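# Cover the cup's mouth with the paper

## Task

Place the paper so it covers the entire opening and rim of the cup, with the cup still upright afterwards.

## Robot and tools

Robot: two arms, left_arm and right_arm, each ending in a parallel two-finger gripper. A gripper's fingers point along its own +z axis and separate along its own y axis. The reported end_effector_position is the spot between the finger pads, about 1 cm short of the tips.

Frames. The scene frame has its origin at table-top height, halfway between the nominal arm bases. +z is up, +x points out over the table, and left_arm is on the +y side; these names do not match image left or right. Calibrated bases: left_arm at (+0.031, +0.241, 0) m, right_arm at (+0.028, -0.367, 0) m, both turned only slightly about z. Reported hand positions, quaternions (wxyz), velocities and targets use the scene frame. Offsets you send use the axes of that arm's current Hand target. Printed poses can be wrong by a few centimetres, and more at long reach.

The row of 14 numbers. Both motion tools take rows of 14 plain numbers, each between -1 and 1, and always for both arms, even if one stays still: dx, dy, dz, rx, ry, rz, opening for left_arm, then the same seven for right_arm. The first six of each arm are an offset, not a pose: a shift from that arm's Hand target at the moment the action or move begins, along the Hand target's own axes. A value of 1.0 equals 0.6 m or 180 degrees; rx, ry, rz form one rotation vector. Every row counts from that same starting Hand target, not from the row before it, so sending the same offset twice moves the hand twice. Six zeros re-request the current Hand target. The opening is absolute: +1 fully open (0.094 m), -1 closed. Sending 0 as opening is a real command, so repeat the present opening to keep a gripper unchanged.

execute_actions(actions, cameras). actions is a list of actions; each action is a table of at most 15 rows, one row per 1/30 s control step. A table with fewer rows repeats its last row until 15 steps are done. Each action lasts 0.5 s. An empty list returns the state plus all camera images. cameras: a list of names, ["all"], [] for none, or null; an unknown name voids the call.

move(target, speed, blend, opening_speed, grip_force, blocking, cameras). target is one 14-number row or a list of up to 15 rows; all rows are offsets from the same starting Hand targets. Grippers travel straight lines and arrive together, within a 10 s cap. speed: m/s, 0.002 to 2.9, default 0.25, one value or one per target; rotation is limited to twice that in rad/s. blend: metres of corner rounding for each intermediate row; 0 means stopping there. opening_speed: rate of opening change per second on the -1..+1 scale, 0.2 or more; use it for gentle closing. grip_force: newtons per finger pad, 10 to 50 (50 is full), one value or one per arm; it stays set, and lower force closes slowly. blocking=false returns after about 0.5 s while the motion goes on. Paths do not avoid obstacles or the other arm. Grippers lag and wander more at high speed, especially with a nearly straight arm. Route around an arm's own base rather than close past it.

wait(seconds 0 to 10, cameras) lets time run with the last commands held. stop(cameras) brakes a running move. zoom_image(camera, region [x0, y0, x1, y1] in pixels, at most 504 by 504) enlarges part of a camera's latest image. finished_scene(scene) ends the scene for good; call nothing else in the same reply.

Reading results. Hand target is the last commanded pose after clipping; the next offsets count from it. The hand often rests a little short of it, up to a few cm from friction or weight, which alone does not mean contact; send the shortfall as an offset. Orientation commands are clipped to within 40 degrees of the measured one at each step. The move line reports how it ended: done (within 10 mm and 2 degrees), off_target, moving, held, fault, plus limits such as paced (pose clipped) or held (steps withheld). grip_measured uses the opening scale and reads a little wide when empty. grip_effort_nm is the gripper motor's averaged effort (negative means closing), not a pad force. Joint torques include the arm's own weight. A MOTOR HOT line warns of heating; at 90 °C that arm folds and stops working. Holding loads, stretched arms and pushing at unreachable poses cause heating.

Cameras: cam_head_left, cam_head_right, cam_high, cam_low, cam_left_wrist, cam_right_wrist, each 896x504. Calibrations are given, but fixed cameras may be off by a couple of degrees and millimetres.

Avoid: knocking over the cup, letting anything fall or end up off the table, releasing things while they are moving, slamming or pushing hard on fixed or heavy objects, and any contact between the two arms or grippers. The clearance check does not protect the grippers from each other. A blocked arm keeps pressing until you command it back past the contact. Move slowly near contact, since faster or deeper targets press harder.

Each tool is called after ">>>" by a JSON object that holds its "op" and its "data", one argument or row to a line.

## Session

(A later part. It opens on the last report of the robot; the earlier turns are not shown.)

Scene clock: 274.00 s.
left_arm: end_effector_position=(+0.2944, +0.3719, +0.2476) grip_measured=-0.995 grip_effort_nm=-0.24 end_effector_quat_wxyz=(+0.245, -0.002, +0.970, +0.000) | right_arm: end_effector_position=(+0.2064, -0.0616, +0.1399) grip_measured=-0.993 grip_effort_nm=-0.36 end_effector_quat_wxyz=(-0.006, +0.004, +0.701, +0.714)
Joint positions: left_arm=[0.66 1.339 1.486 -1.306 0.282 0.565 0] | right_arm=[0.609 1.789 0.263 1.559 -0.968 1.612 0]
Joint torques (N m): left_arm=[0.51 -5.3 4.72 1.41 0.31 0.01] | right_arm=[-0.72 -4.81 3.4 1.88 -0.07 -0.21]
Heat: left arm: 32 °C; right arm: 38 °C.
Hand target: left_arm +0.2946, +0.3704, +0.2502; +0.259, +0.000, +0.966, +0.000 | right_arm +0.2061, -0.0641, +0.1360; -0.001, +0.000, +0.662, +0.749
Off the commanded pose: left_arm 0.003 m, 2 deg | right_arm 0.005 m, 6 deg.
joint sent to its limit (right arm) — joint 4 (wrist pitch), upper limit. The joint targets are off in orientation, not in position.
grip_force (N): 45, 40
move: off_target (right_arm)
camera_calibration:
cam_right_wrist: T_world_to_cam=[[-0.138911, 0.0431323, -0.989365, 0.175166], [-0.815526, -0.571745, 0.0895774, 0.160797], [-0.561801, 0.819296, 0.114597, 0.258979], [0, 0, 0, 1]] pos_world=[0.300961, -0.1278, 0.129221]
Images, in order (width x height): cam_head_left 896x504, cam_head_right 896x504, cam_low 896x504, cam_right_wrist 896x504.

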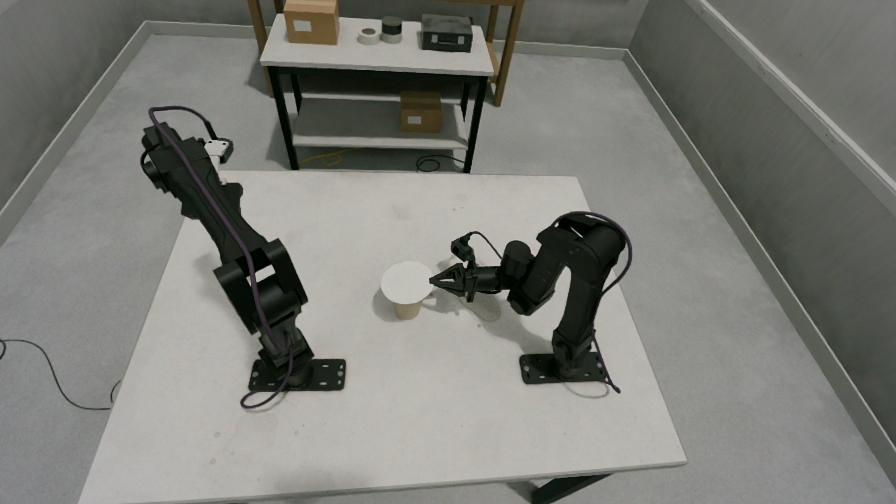

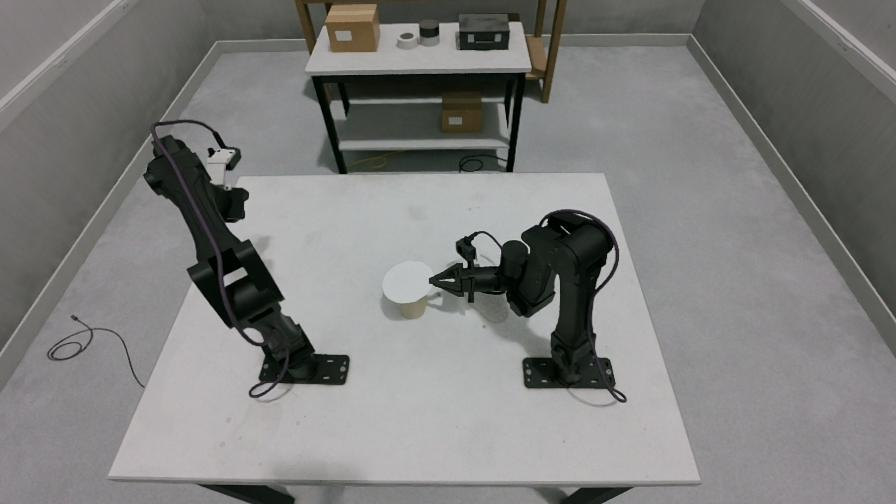

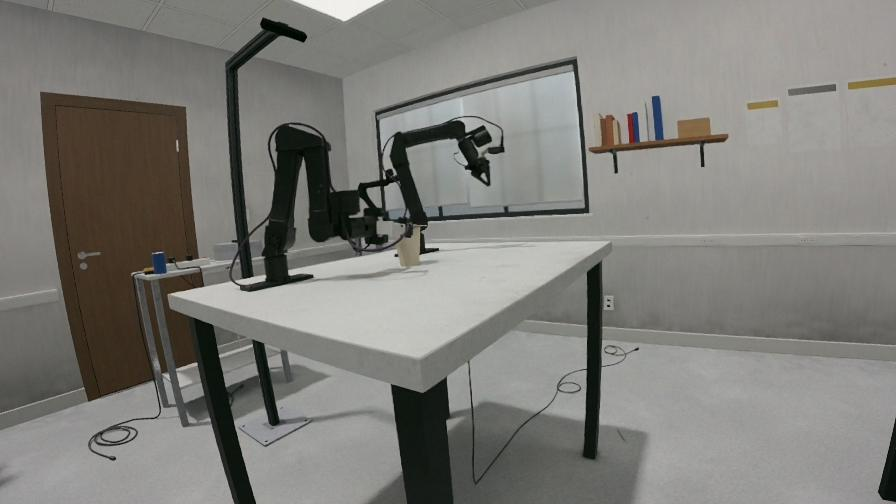

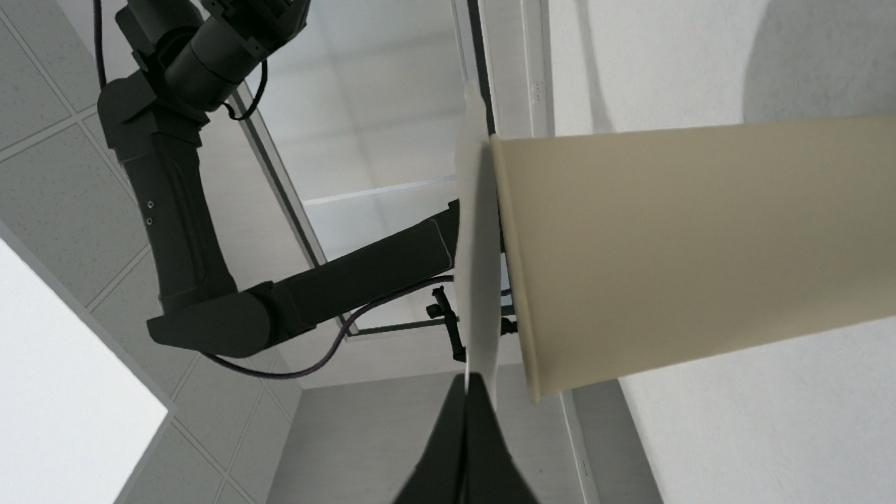

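>>> {"op": "move", "data": {
  "target": [
    [0, 0, 0, 0, 0, 0, -1, 0.0033, 0.0012, -0.0099, 0, 0, 0, -1],
    [0, 0, 0, 0, 0, 0, -1, 0.0033, -0.0137, -0.0117, 0, 0, 0, -1]
  ],
  "speed": 0.04,
  "cameras": ["cam_right_wrist", "cam_head_right", "cam_head_left"]
}}

>>> {"op": "zoom_image", "data": {
  "camera": "cam_head_right",
  "region": [370, 240, 470, 330]
}}

>>> {"op": "zoom_image", "data": {
  "camera": "cam_right_wrist",
  "region": [400, 60, 660, 460]
}}

Scene clock: 288.37 s.
left_arm: end_effector_position=(+0.2944, +0.3719, +0.2476) grip_measured=-0.995 grip_effort_nm=-0.24 end_effector_quat_wxyz=(+0.245, -0.002, +0.970, +0.000) | right_arm: end_effector_position=(+0.2041, -0.0672, +0.1309) grip_measured=-0.993 grip_effort_nm=-0.36 end_effector_quat_wxyz=(-0.008, +0.001, +0.707, +0.707)
Joint positions: left_arm=[0.66 1.339 1.486 -1.306 0.282 0.565 0] | right_arm=[0.591 1.805 0.244 1.56 -0.993 1.583 0]
Joint torques (N m): left_arm=[0.54 -5.31 4.72 1.42 0.3 0.02] | right_arm=[-0.9 -4.7 3.23 1.86 -0.14 -0.23]
Heat: left arm: 32 °C; right arm: 38 °C.
Hand target: left_arm +0.2946, +0.3704, +0.2502; +0.259, +0.000, +0.966, +0.000 | right_arm +0.2041, -0.0700, +0.1270; +0.000, +0.000, +0.662, +0.749
Off the commanded pose: left_arm 0.003 m, 2 deg | right_arm 0.005 m, 7 deg.
joint sent to its limit (right arm) — joint 4 (wrist pitch), upper limit. The joint targets are off in orientation, not in position.
grip_force (N): 45, 40
move: off_target (right_arm)
camera_calibration:
cam_right_wrist: T_world_to_cam=[[-0.137307, 0.0237293, -0.990244, 0.164775], [-0.812321, -0.57477, 0.0988633, 0.154423], [-0.566816, 0.817971, 0.0981959, 0.266354], [0, 0, 0, 1]] pos_world=[0.29904, -0.133022, 0.121746]
Images, in order (width x height): cam_head_left 896x504, cam_head_right 896x504, cam_right_wrist 896x504.

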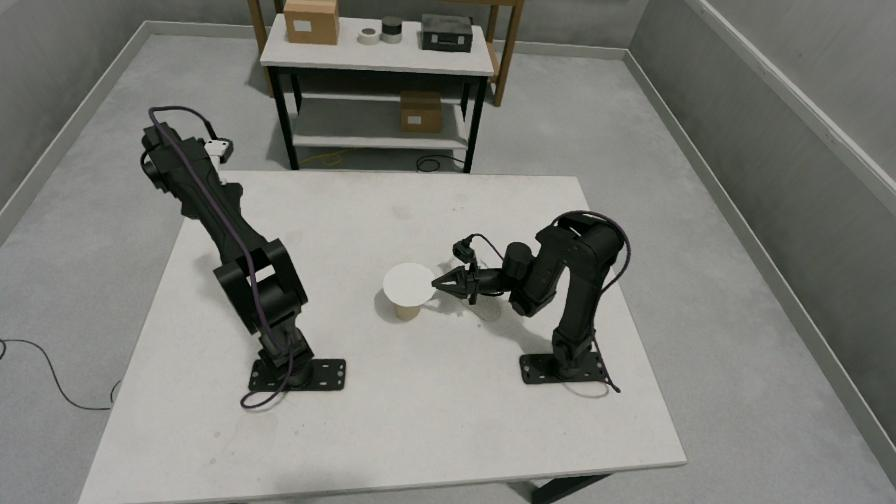

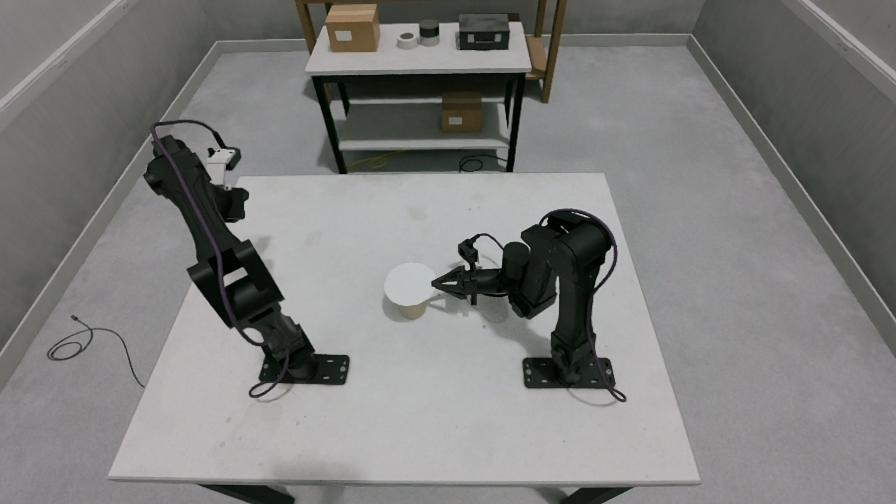

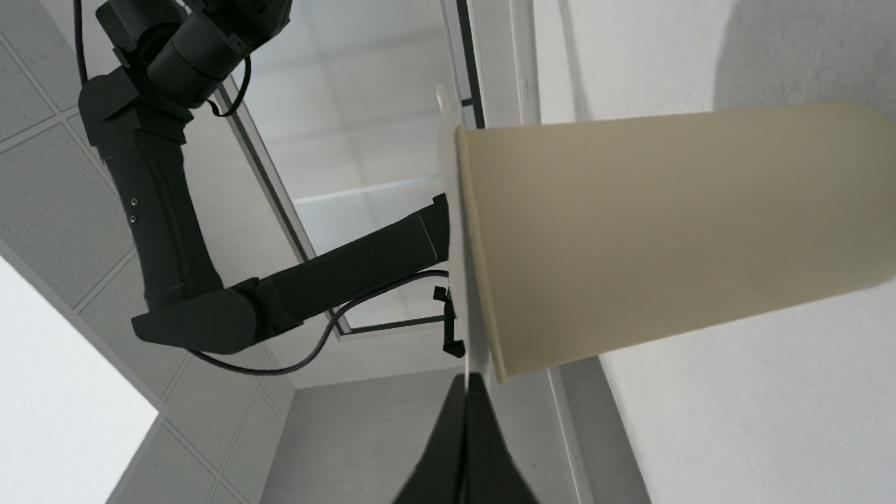

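Scaled by 5.040 from the camera's 896x504 image, which has a finer 1280x720 frame.

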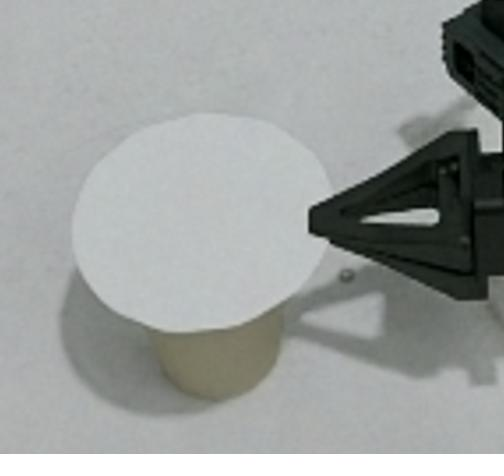

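Scaled by 1.260 from the camera's 896x504 image, which has a finer 1280x720 frame.

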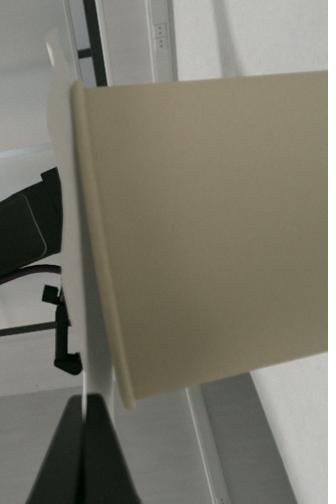

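>>> {"op": "move", "data": {
  "target": [
    [0, 0, 0, 0, 0, 0, -1, 0, -0.0066, -0.0008, 0, 0, 0, -1],
    [0, 0, 0, 0, 0, 0, -1, 0, -0.0066, -0.0008, 0, 0, 0, -0.5]
  ],
  "speed": 0.04,
  "opening_speed": 0.4,
  "cameras": ["cam_right_wrist", "cam_head_right", "cam_head_left"]
}}

>>> {"op": "zoom_image", "data": {
  "camera": "cam_head_right",
  "region": [370, 240, 470, 330]
}}

>>> {"op": "zoom_image", "data": {
  "camera": "cam_right_wrist",
  "region": [400, 60, 660, 460]
}}

Scene clock: 297.00 s.
left_arm: end_effector_position=(+0.2944, +0.3719, +0.2476) grip_measured=-0.995 grip_effort_nm=-0.25 end_effector_quat_wxyz=(+0.245, -0.002, +0.970, +0.000) | right_arm: end_effector_position=(+0.2035, -0.0671, +0.1268) grip_measured=-0.502 grip_effort_nm=0.09 end_effector_quat_wxyz=(-0.009, -0.001, +0.710, +0.704)
Joint positions: left_arm=[0.66 1.339 1.486 -1.306 0.282 0.565 0] | right_arm=[0.591 1.82 0.244 1.561 -0.997 1.57 0.023]
Joint torques (N m): left_arm=[0.51 -5.27 4.72 1.43 0.3 0.02] | right_arm=[-1.01 -4.77 3.22 1.86 -0.1 -0.19]
Heat: left arm: 32 °C; right arm: 38 °C.
Hand target: left_arm +0.2946, +0.3704, +0.2502; +0.259, +0.000, +0.966, +0.000 | right_arm +0.2041, -0.0700, +0.1229; -0.001, +0.000, +0.662, +0.749
Off the commanded pose: left_arm 0.003 m, 2 deg | right_arm 0.005 m, 8 deg.
joint sent to its limit (right arm) — joint 4 (wrist pitch), upper limit. The joint targets are off in orientation, not in position.
grip_force (N): 45, 40
move: off_target (right_arm); target 2's new opening was sent with right_arm's hand 0.005 m and 8 deg from that target
camera_calibration:
cam_right_wrist: T_world_to_cam=[[-0.136626, 0.0155637, -0.9905, 0.159871], [-0.809976, -0.577408, 0.102653, 0.153248], [-0.570326, 0.816307, 0.0914953, 0.267838], [0, 0, 0, 1]] pos_world=[0.298725, -0.132639, 0.118116]
Images, in order (width x height): cam_head_left 896x504, cam_head_right 896x504, cam_right_wrist 896x504.

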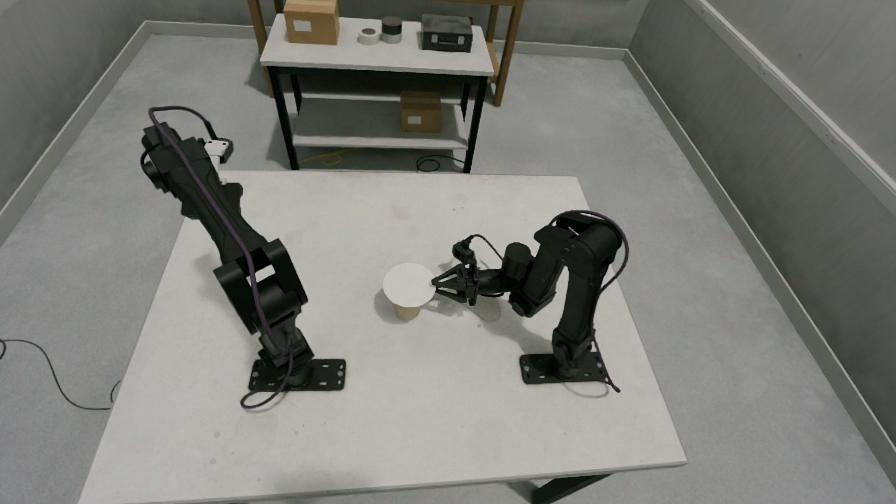

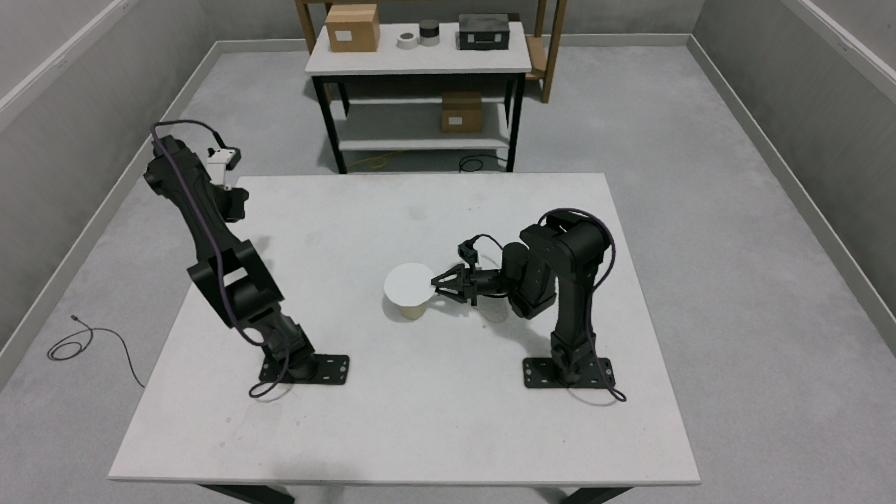

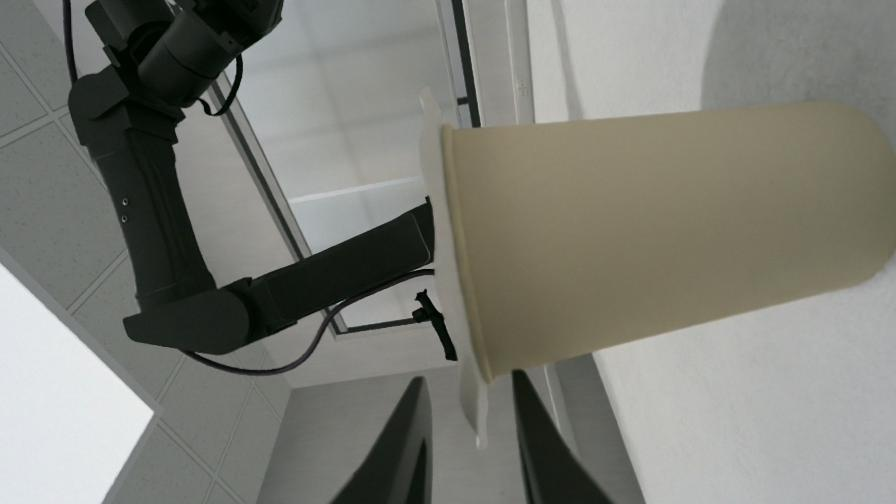

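Scaled by 5.040 from the camera's 896x504 image, which has a finer 1280x720 frame.

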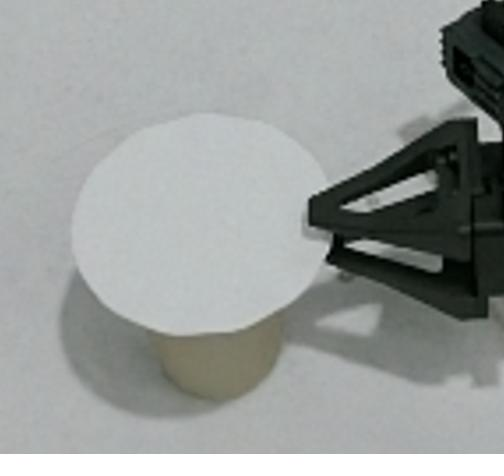

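Scaled by 1.260 from the camera's 896x504 image, which has a finer 1280x720 frame.

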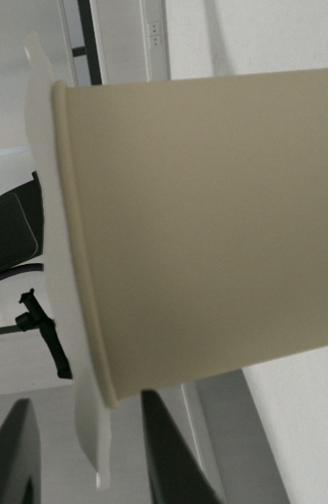

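>>> {"op": "move", "data": {
  "target": [0, 0, 0, 0, 0, 0, -1, 0, 0.0122, -0.0992, 0.043, 0, 0, -0.5],
  "speed": 0.07,
  "cameras": ["cam_right_wrist", "cam_head_right", "cam_low", "cam_high"]
}}

>>> {"op": "zoom_image", "data": {
  "camera": "cam_head_right",
  "region": [370, 240, 470, 330]
}}

>>> {"op": "zoom_image", "data": {
  "camera": "cam_low",
  "region": [360, 190, 470, 280]
}}

Scene clock: 303.60 s.
left_arm: end_effector_position=(+0.2944, +0.3719, +0.2476) grip_measured=-0.995 grip_effort_nm=-0.24 end_effector_quat_wxyz=(+0.245, -0.002, +0.970, +0.000) | right_arm: end_effector_position=(+0.2056, -0.1279, +0.1178) grip_measured=-0.502 grip_effort_nm=0.09 end_effector_quat_wxyz=(-0.015, +0.015, +0.716, +0.698)
Joint positions: left_arm=[0.66 1.339 1.486 -1.306 0.282 0.565 0] | right_arm=[0.318 1.78 0.136 1.562 -1.255 1.536 0.023]
Joint torques (N m): left_arm=[0.51 -5.29 4.72 1.4 0.29 0.02] | right_arm=[-0.7 -6.78 2.66 1.67 -0.16 -0.18]
Heat: left arm: 32 °C; right arm: 38 °C.
Hand target: left_arm +0.2946, +0.3704, +0.2502; +0.259, +0.000, +0.966, +0.000 | right_arm +0.2041, -0.1300, +0.1229; -0.001, +0.000, +0.711, +0.703
Off the commanded pose: left_arm 0.003 m, 2 deg | right_arm 0.006 m, 3 deg.
joint sent to its limit (right arm) — joint 4 (wrist pitch), upper limit. The joint targets still meet the commanded pose.
grip_force (N): 45, 40
move: off_target (right_arm)
camera_calibration:
cam_right_wrist: T_world_to_cam=[[-0.167082, 0.000180985, -0.985943, 0.155963], [-0.814264, -0.563882, 0.137885, 0.119187], [-0.55593, 0.825855, 0.0943617, 0.317435], [0, 0, 0, 1]] pos_world=[0.29958, -0.194977, 0.107383]
Images, in order (width x height): cam_head_right 896x504, cam_high 896x504, cam_low 896x504, cam_right_wrist 896x504.

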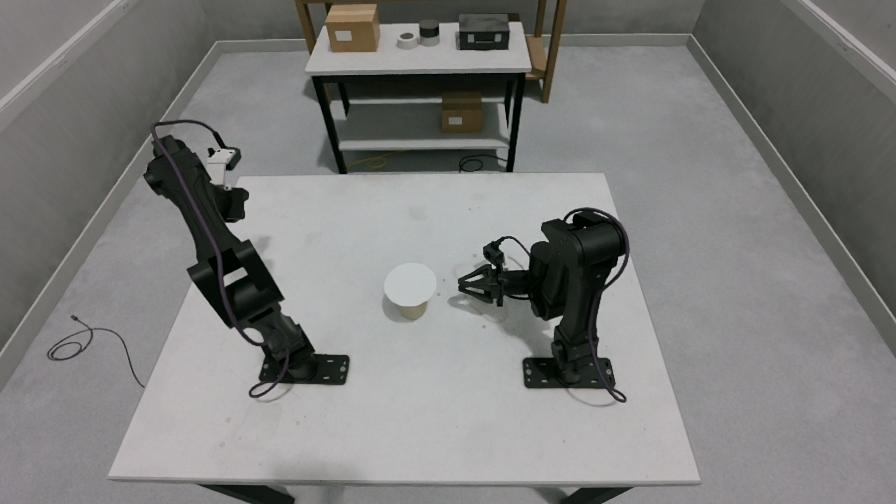

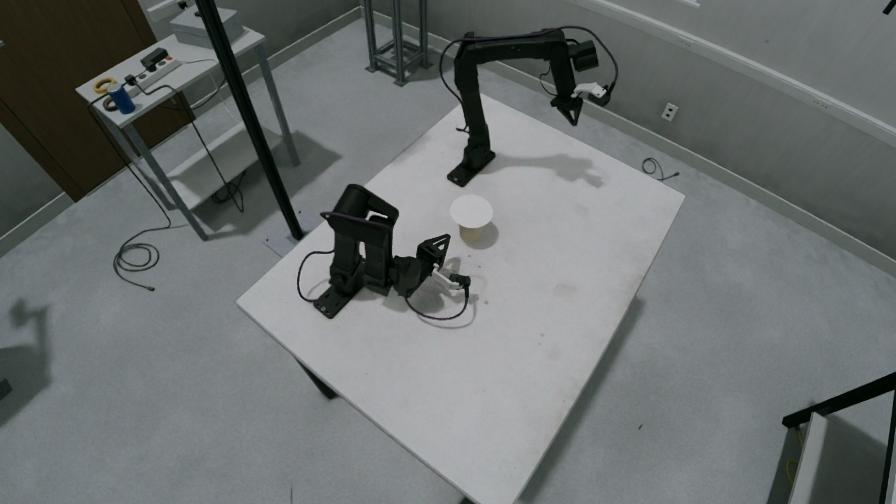

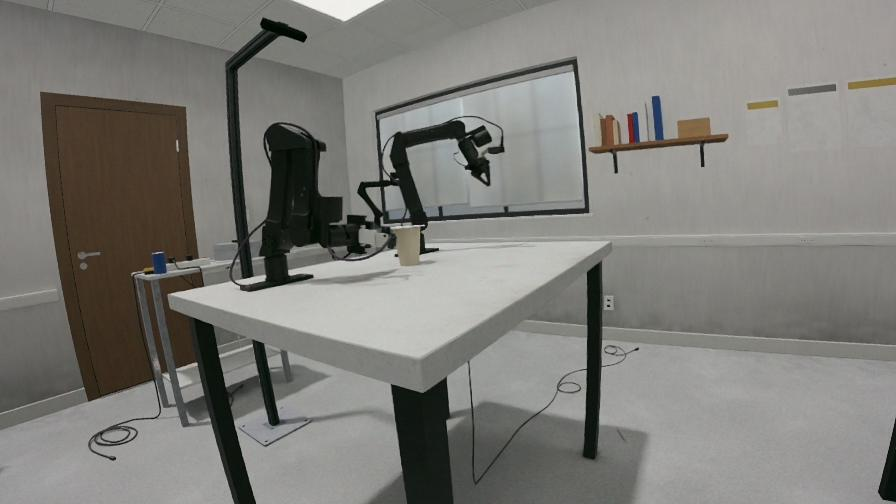

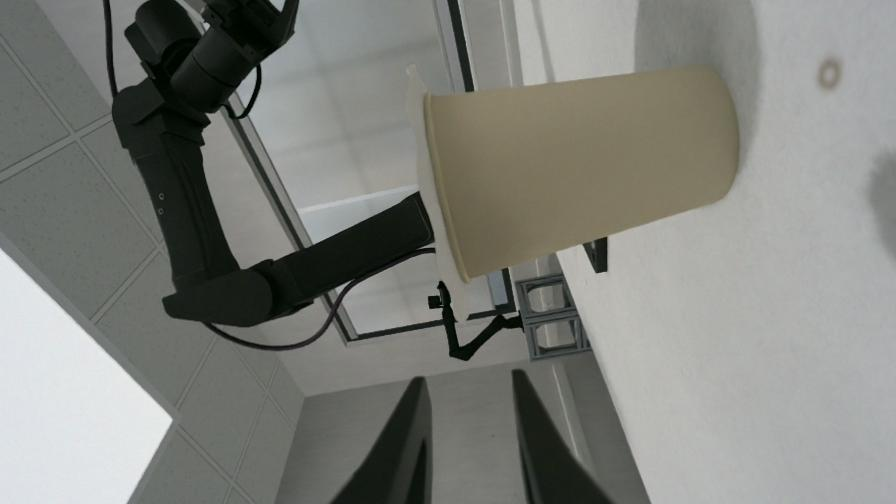

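Scaled by 5.040 from the camera's 896x504 image, which has a finer 1280x720 frame.

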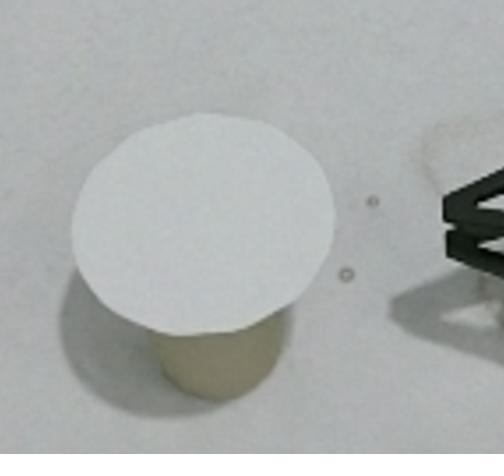

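Scaled by 4.582 from the camera's 896x504 image, which has a finer 1280x720 frame.

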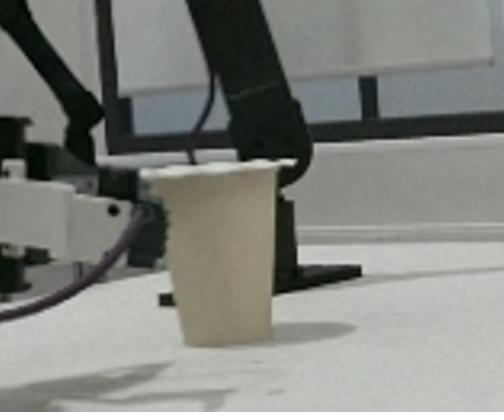

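The paper sits centred over the cup's mouth and the cup is standing, so I'm ending the scene.

>>> {"op": "finished_scene", "data": {
  "scene": 3
}}

The scene is finished: the task was done.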